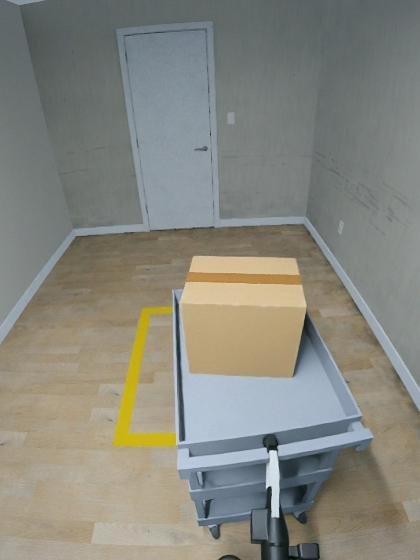

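Emit:
move(r1={"base":{"translate_m":0.5,"strafe_m":0.04},"contact_limits":{"translate_m":0.8}}, blocking=false, cameras=[])

Emit:
wait(seconds=4, cameras=["r1_head_camera","r1_head_left_camera","r1_head_right_camera"])

Scene clock: 934.03 s.
move: r1 moving
r1.base_odometry: x=+0.316 y=+0.665 heading=+2.461
r1.turned_by_wheels: +0.000
r1.turned_by_imu: +0.000
r1.base_tilt: forward=-1.6 right=+1.3
r1.lidar_m: 0.37 0.39 1.71 1.60 1.66 1.35 1.28 1.31 1.21 1.13 1.19 0.44
r1.base_status: translate_m moving; strafe_m moving
r1.joint_positions: lift_m=+0.644 arm_m=+0.000 wrist_yaw_rad=-0.005 wrist_pitch_rad=-0.018 wrist_roll_rad=+1.571 gripper_m=-0.034
r1.joint_status: not commanded
r1.measured_speeds: translate_m=+0.122 strafe_m=+0.009 rotate_rad=+0.002 lift_m=+0.000 arm_m=+0.000 wrist_yaw_rad=+0.002 wrist_pitch_rad=+0.000 wrist_roll_rad=+0.000
r1.motor_effort: lift_m=+12(12) arm_m=+4(4) wheel_0=+8(9) wheel_1=+6(8) wheel_2=-13(18)
r1.servo_current: wrist_yaw_rad=46(52) wrist_pitch_rad=85(104) wrist_roll_rad=46(59) gripper_m=46(59)
r1.contact_limits: translate_m 0.8
r1.hand_pose: x=+0.4588 y=-0.0889 z=+0.8268 quat_wxyz=(+0.707, +0.707, -0.008, +0.004) (m; r1's base frame)
r1.wrist_depth_mm: - - - 254 253 1708 1255 / - - - 247 247 1921 - / - - - 240 241 - - / - 455 449 235 234 - - / - 452 445 229 229 - - / - 452 178 194 222 - - / - 150 455 179 149 - -
r2.base_odometry: x=-3.480 y=+0.058 heading=-1.927
r2.turned_by_wheels: +0.000
r2.turned_by_imu: +0.001
r2.base_tilt: forward=-0.7 right=+0.0
r2.lidar_m: 0.41 0.49 3.75 4.80 3.10 1.79 1.51 1.50 1.17 0.99 0.81 0.53
r2.base_status: not commanded
r2.joint_positions: lift_m=+0.850 arm_m=+0.000 wrist_yaw_rad=+0.475 wrist_pitch_rad=+0.001 wrist_roll_rad=+0.000 gripper_m=-0.029
r2.joint_status: not commanded
r2.measured_speeds: all 0
r2.motor_effort: lift_m=+20(20) arm_m=-4(4) wheel_0=+9(10) wheel_1=-2(2) wheel_2=+10(10)
r2.servo_current: wrist_yaw_rad=117(130) wrist_pitch_rad=39(46) wrist_roll_rad=39(52) gripper_m=104(104)
r2.hand_pose: x=+0.4674 y=+0.0541 z=+1.0277 quat_wxyz=(+0.972, +0.000, +0.001, +0.235) (m; r2's base frame)
r2.wrist_depth_mm: - - - 163 217 199 187 / - - - 163 219 200 188 / - - - 170 220 202 190 / - - - 170 222 203 190 / - - - 166 223 204 - / - - 184 167 216 205 192 / - - - - 223 201 193
pictures: none
No camera images: "cameras" was empty.

Scene clock: 936.70 s.
earlier move: r1 done
r1.base_odometry: x=-0.072 y=+0.930 heading=+2.462
r1.turned_by_wheels: +0.001
r1.turned_by_imu: +0.002
r1.base_tilt: forward=-1.6 right=+1.2
r1.lidar_m: 0.37 0.35 1.96 1.59 1.65 1.88 1.77 1.78 1.24 1.15 1.20 0.46
r1.base_status: done
r1.joint_positions: lift_m=+0.644 arm_m=+0.000 wrist_yaw_rad=+0.001 wrist_pitch_rad=-0.018 wrist_roll_rad=+1.571 gripper_m=-0.034
r1.joint_status: not commanded
r1.measured_speeds: all 0
r1.motor_effort: lift_m=+12(12) arm_m=-4(4) wheel_0=+6(12) wheel_1=+3(10) wheel_2=+1(18)
r1.servo_current: wrist_yaw_rad=59(65) wrist_pitch_rad=98(104) wrist_roll_rad=46(72) gripper_m=52(59)
r1.contact_limits: translate_m 0.8
r1.hand_pose: x=+0.4593 y=-0.0872 z=+0.8268 quat_wxyz=(+0.707, +0.707, -0.006, +0.006) (m; r1's base frame)
r1.wrist_depth_mm: - - - 250 250 1921 1255 / - - - 243 244 1921 - / - - - 240 239 - - / - 452 445 235 234 - - / - 452 445 229 229 - - / - 459 181 194 224 - - / - 154 459 182 150 - -
r2.base_odometry: x=-3.480 y=+0.058 heading=-1.927
r2.turned_by_wheels: +0.000
r2.turned_by_imu: +0.000
r2.base_tilt: forward=-0.6 right=+0.0
r2.lidar_m: 0.39 0.49 3.76 4.82 3.13 1.80 1.50 1.49 1.17 0.99 0.83 0.54
r2.base_status: not commanded
r2.joint_positions: lift_m=+0.850 arm_m=+0.000 wrist_yaw_rad=+0.475 wrist_pitch_rad=+0.001 wrist_roll_rad=+0.000 gripper_m=-0.029
r2.joint_status: not commanded
r2.measured_speeds: all 0
r2.on_its_own: wrist_yaw_rad is at rest, and its servo_current (111 mA) is outside its rest range (0 to 104 mA)
r2.motor_effort: lift_m=+20(20) arm_m=-3(4) wheel_0=+9(10) wheel_1=-2(2) wheel_2=+10(10)
r2.servo_current: wrist_yaw_rad=111(137) wrist_pitch_rad=46(52) wrist_roll_rad=46(65) gripper_m=98(104)
r2.hand_pose: x=+0.4674 y=+0.0541 z=+1.0277 quat_wxyz=(+0.972, +0.000, +0.001, +0.235) (m; r2's base frame)
r2.wrist_depth_mm: - - - 164 217 199 186 / - - - 164 220 200 189 / - - - 170 220 202 189 / - - - 170 222 203 191 / - - - 166 224 204 - / - - 185 167 216 206 192 / - - - - 224 202 193
wait: 2.67 of 4 s (r1 has come to rest)
pictures: r1_head_camera, r1_head_left_camera, r1_head_right_camera
Images, in order (width x height): r1_head_camera 420x560, r1_head_left_camera 420x672, r1_head_right_camera 420x672.

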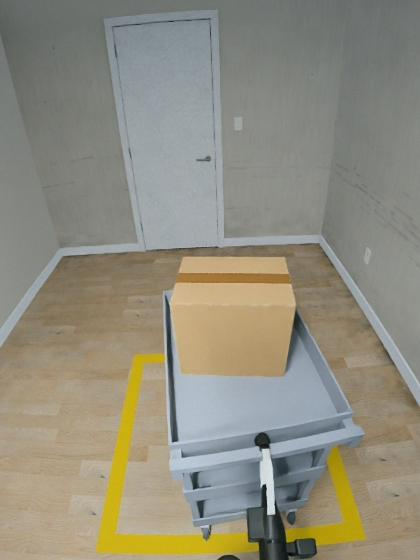

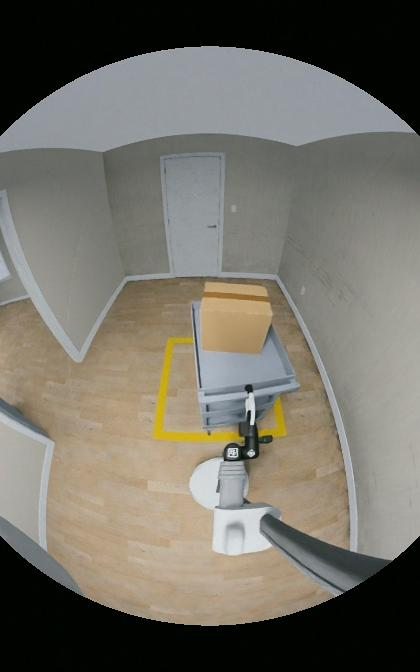

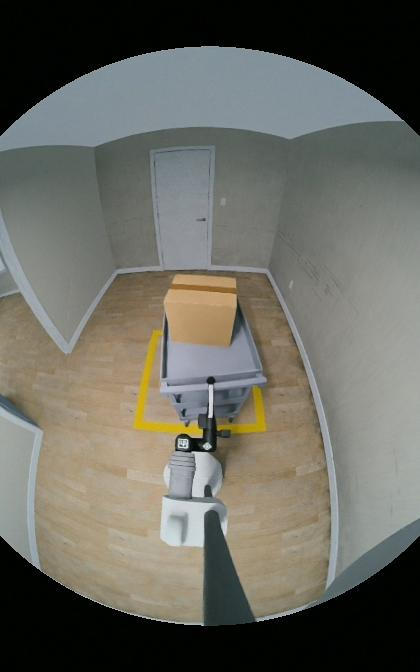

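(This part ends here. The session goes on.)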